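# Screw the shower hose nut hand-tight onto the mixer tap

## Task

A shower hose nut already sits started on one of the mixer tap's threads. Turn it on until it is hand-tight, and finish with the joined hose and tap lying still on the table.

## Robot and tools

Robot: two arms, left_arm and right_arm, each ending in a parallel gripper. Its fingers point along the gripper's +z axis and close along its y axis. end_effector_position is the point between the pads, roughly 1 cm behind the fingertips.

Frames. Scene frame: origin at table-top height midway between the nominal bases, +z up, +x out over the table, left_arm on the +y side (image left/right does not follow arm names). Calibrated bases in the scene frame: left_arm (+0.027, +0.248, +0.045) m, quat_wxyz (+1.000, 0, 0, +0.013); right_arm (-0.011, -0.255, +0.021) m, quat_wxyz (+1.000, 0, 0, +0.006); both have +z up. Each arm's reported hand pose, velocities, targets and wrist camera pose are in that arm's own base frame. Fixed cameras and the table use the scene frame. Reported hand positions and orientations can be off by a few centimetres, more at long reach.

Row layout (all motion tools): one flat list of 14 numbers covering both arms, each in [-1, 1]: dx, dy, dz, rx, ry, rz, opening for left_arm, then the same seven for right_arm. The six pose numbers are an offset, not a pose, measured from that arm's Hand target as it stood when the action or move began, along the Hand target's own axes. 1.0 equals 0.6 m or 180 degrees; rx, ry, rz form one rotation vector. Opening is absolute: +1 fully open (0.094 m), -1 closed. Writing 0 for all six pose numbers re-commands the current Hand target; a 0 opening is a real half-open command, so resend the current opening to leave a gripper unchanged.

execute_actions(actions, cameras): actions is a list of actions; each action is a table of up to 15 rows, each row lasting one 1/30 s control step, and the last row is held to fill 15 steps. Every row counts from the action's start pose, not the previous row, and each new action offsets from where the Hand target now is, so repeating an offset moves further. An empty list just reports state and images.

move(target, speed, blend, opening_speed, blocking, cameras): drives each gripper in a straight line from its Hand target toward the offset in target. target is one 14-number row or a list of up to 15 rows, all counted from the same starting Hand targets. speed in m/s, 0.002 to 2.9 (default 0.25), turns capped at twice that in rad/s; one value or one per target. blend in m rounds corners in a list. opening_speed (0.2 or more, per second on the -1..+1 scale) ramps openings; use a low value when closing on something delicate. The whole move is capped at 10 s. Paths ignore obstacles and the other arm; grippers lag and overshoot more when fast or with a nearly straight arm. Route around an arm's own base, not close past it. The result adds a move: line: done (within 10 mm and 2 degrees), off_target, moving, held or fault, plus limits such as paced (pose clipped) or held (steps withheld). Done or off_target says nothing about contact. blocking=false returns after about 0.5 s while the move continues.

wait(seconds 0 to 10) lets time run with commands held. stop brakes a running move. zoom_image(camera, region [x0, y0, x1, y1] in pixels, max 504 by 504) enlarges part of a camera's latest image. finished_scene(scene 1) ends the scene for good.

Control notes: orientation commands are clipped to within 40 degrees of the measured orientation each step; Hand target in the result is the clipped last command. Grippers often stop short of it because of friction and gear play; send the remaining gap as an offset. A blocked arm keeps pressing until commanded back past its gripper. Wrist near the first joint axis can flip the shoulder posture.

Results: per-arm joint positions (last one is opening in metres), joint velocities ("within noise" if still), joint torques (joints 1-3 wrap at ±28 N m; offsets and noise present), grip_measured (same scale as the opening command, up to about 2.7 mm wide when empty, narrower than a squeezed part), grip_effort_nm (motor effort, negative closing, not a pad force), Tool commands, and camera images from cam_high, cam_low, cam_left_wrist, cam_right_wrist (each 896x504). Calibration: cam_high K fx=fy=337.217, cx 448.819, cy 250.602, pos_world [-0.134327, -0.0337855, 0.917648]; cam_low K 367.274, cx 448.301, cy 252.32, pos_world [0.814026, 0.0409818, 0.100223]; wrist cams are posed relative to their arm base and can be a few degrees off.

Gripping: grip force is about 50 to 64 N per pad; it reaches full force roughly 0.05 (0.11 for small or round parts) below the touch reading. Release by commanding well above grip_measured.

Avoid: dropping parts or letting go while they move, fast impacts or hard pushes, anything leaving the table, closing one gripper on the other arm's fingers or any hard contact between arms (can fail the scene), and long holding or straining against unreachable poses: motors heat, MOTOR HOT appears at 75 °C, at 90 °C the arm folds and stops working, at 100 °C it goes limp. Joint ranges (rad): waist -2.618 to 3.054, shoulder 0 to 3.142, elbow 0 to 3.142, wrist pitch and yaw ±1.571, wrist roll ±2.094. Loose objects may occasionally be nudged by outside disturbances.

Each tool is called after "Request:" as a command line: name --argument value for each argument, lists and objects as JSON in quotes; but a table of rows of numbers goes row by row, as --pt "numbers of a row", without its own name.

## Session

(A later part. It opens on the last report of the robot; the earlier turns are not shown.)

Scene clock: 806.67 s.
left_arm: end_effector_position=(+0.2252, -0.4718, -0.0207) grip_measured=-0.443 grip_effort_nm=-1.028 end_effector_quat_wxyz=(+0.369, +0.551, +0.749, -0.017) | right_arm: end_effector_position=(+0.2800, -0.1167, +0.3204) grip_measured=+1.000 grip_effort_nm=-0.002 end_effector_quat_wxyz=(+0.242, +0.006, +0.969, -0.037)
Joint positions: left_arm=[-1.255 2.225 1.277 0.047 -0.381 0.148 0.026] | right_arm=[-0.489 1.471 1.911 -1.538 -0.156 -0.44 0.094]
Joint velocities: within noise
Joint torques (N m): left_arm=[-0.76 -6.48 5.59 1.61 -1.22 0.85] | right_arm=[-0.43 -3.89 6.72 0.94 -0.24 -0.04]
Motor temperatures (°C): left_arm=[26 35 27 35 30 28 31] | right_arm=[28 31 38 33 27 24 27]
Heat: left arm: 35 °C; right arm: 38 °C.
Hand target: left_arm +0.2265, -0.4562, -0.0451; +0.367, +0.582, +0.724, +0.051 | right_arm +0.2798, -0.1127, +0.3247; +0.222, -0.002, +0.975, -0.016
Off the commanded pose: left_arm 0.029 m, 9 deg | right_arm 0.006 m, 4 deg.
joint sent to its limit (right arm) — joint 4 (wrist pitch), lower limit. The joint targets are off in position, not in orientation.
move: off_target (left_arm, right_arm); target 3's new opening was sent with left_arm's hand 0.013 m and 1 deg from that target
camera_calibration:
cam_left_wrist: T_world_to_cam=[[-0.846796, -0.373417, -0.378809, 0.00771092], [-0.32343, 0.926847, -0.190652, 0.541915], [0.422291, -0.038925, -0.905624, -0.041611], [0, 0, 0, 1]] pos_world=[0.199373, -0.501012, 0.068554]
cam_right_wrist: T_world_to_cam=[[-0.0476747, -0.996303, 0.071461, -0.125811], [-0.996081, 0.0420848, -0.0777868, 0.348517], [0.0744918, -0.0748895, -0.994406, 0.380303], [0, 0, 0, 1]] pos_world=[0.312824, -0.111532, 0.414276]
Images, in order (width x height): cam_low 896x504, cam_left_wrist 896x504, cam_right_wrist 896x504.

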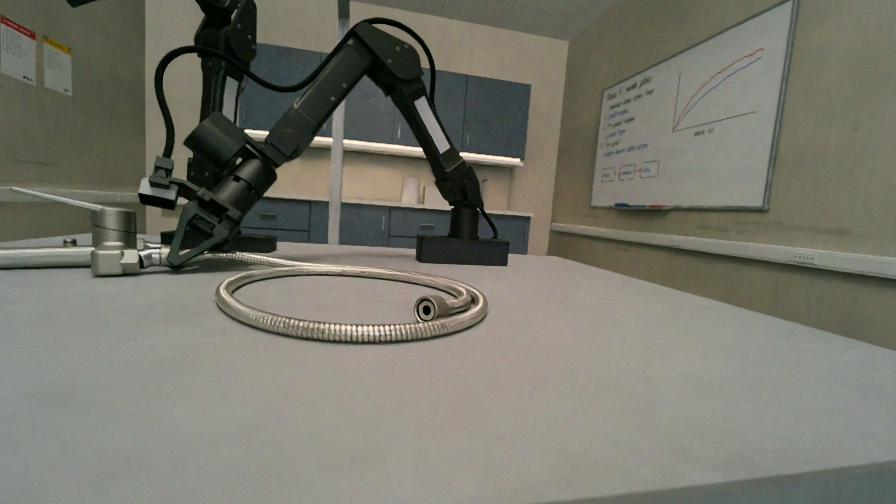

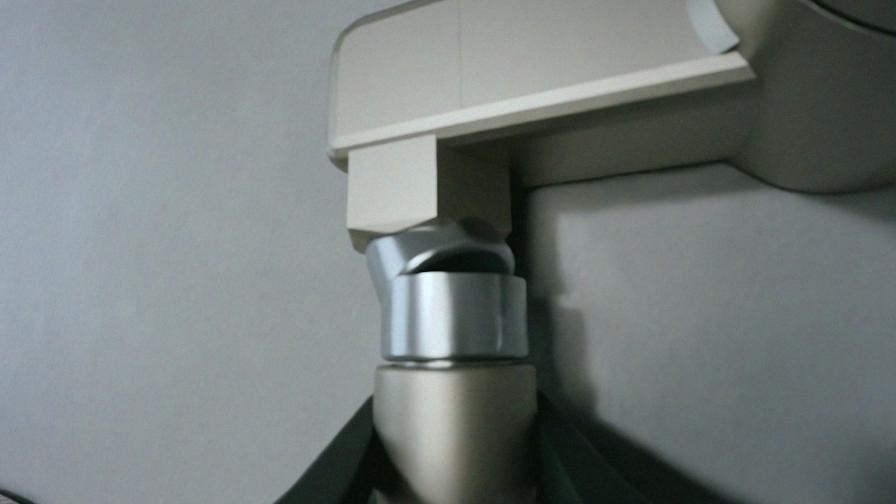

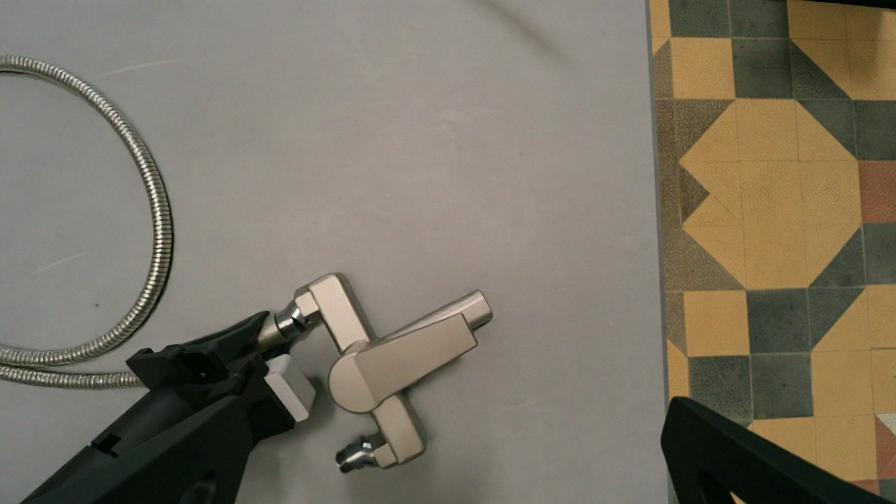

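Request:
move --pt "-0.045 0.0098 -0.0192 0.0653 0 -0.0424 -1 0 0 0 0 0 0 1" --pt "-0.045 0.0098 -0.0192 0.0653 0 -0.0424 -0.2 0 0 0 0 0 0 1" --pt "-0.045 0.0098 -0.1192 0.0653 0 -0.0424 -0.1 0 0 0 0 0 0 1" --pt "-0.0942 0.0548 -0.0872 0.14 0 -0.0908 -0.1 0 0 0 0 0 0 1" --speed 0.15 --opening_speed 0.8 --cameras '["cam_low","cam_left_wrist","cam_right_wrist"]'

Request:
zoom_image --camera "cam_left_wrist" --region '[350, 180, 560, 390]'

Request:
zoom_image --camera "cam_low" --region '[0, 180, 240, 300]'

Scene clock: 827.57 s.
left_arm: end_effector_position=(+0.2259, -0.4737, +0.0419) grip_measured=-0.103 grip_effort_nm=0.159 end_effector_quat_wxyz=(+0.250, +0.543, +0.786, -0.158) | right_arm: end_effector_position=(+0.2800, -0.1167, +0.3204) grip_measured=+1.000 grip_effort_nm=-0.007 end_effector_quat_wxyz=(+0.242, +0.006, +0.969, -0.037)
Joint positions: left_arm=[-1.118 2.099 1.453 -0.326 0.028 0.082 0.042] | right_arm=[-0.489 1.471 1.911 -1.538 -0.156 -0.44 0.094]
Joint velocities: within noise
Joint torques (N m): left_arm=[0.35 -7.71 11.29 1.21 0.11 -0.11] | right_arm=[-0.44 -3.89 6.68 0.95 -0.24 -0.02]
Motor temperatures (°C): left_arm=[26 35 27 35 30 29 32] | right_arm=[28 31 38 33 27 24 27]
Heat: left arm: 35 °C; right arm: 38 °C.
Hand target: left_arm +0.2250, -0.4771, +0.0360; +0.235, +0.540, +0.792, -0.159 | right_arm +0.2798, -0.1127, +0.3247; +0.222, -0.002, +0.975, -0.016
Off the commanded pose: left_arm 0.007 m, 2 deg | right_arm 0.006 m, 4 deg.
joint sent to its limit (right arm) — joint 4 (wrist pitch), lower limit. The joint targets are off in position, not in orientation.
move: off_target (right_arm); target 3's new opening was sent with left_arm's hand 0.012 m and 2 deg from that target
camera_calibration:
cam_left_wrist: T_world_to_cam=[[-0.939943, -0.340734, -0.0201921, 0.0528716], [-0.334145, 0.930616, -0.149335, 0.558342], [0.0696748, -0.13362, -0.98858, 0.0529922], [0, 0, 0, 1]] pos_world=[0.232571, -0.494506, 0.136835]
cam_right_wrist: T_world_to_cam=[[-0.0476747, -0.996303, 0.071461, -0.125811], [-0.996081, 0.0420848, -0.0777868, 0.348517], [0.0744918, -0.0748895, -0.994406, 0.380303], [0, 0, 0, 1]] pos_world=[0.312824, -0.111532, 0.414276]
Images, in order (width x height): cam_low 896x504, cam_left_wrist 896x504, cam_right_wrist 896x504.

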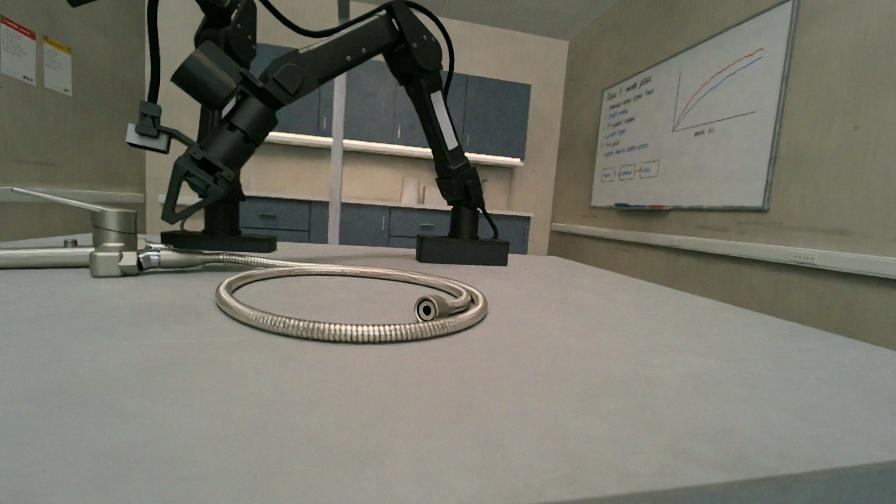

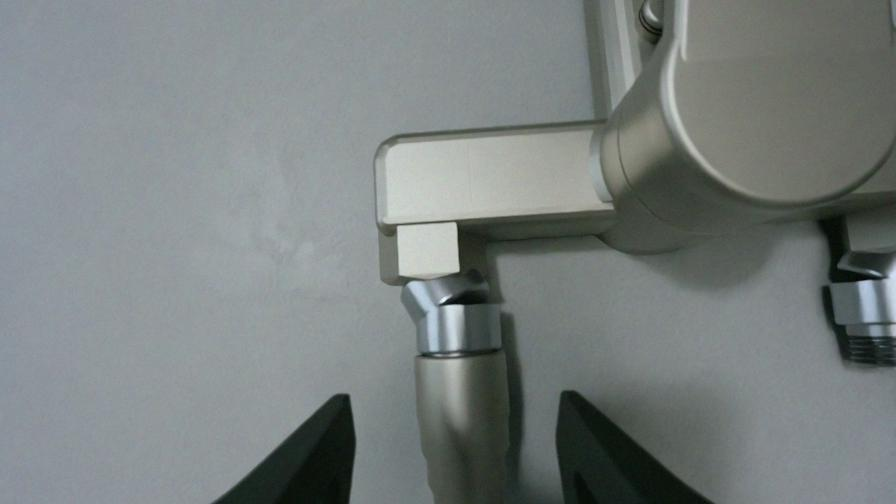

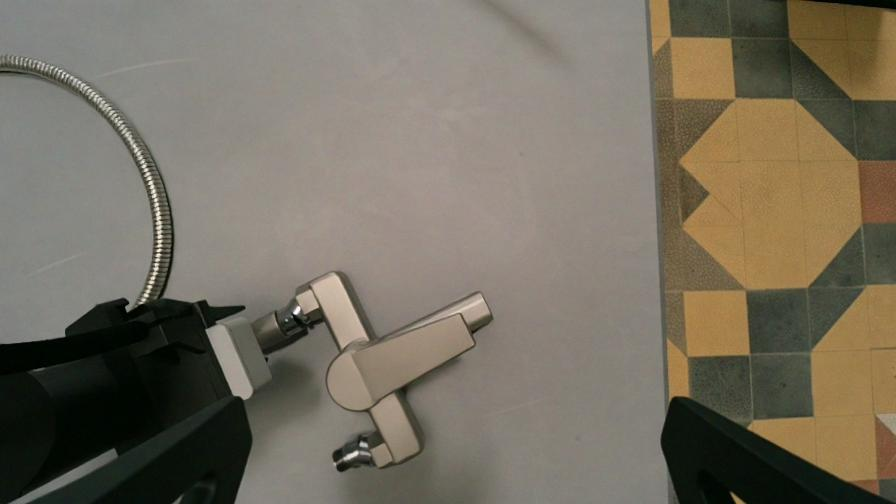

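Scaled by 2.400 from the camera's 896x504 image, which has a finer 1280x720 frame.

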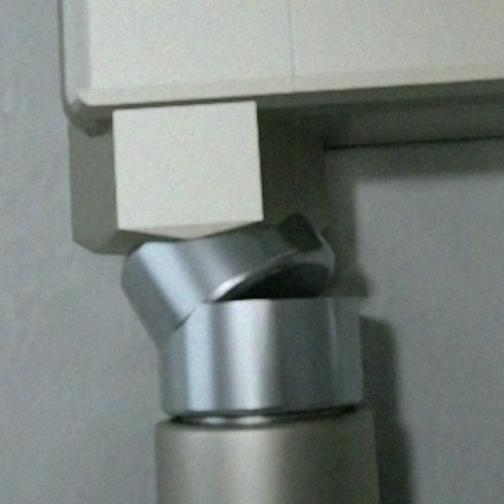

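Scaled by 2.100 from the camera's 896x504 image, which has a finer 1280x720 frame.

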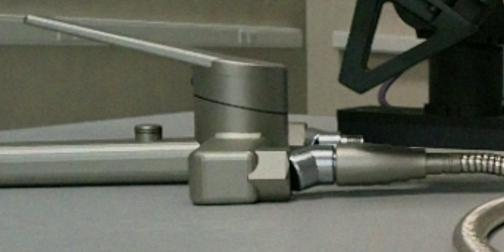

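Request:
move --target '[-0.08,0,-0.12,0,0,0,0,0,0,0,0,0,0,1]' --speed 0.2 --cameras '["cam_low","cam_high"]'

Request:
finished_scene

Scene clock: 834.67 s.
left_arm: end_effector_position=(+0.2272, -0.4763, +0.0975) grip_measured=-0.003 grip_effort_nm=0.149 end_effector_quat_wxyz=(+0.226, +0.547, +0.793, -0.145) | right_arm: end_effector_position=(+0.2800, -0.1167, +0.3204) grip_measured=+1.000 grip_effort_nm=-0.007 end_effector_quat_wxyz=(+0.242, +0.006, +0.969, -0.037)
Joint positions: left_arm=[-1.118 2.087 1.696 -0.638 0.028 0.08 0.047] | right_arm=[-0.489 1.471 1.911 -1.538 -0.156 -0.44 0.094]
Joint velocities: within noise
Joint torques (N m): left_arm=[0.25 -12.79 11.18 1.12 0.07 -0.1] | right_arm=[-0.46 -3.92 6.68 0.95 -0.25 -0.04]
Motor temperatures (°C): left_arm=[26 36 27 34 30 29 31] | right_arm=[28 31 38 33 27 24 27]
Heat: left arm: 36 °C; right arm: 38 °C.
Hand target: left_arm +0.2252, -0.4781, +0.1225; +0.235, +0.540, +0.792, -0.159 | right_arm +0.2798, -0.1127, +0.3247; +0.222, -0.002, +0.975, -0.016
Off the commanded pose: left_arm 0.025 m, 2 deg | right_arm 0.006 m, 4 deg.
joint sent to its limit (right arm) — joint 4 (wrist pitch), lower limit. The joint targets are off in position, not in orientation.
move: off_target (left_arm, right_arm)
Images, in order (width x height): cam_high 896x504, cam_low 896x504.

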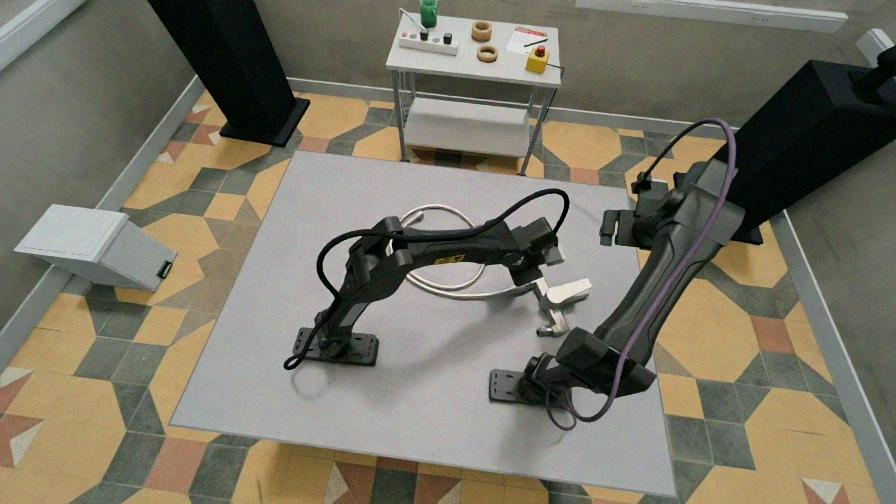

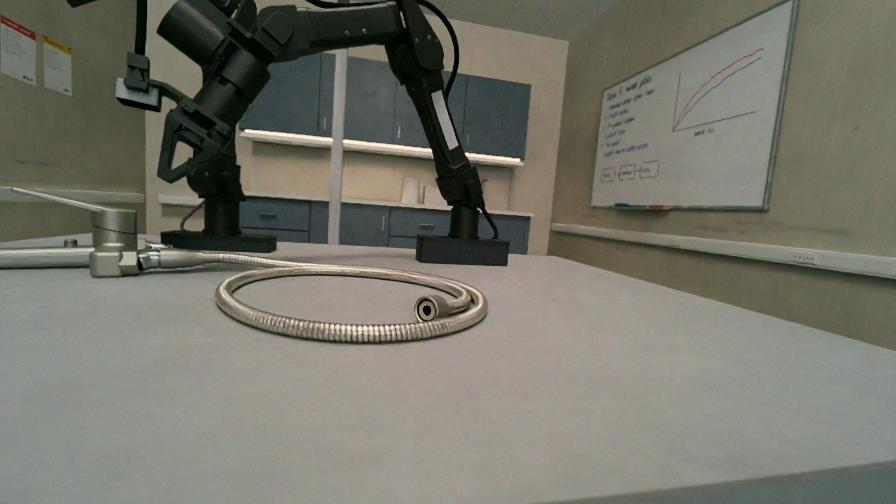

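The scene is finished: the task was done.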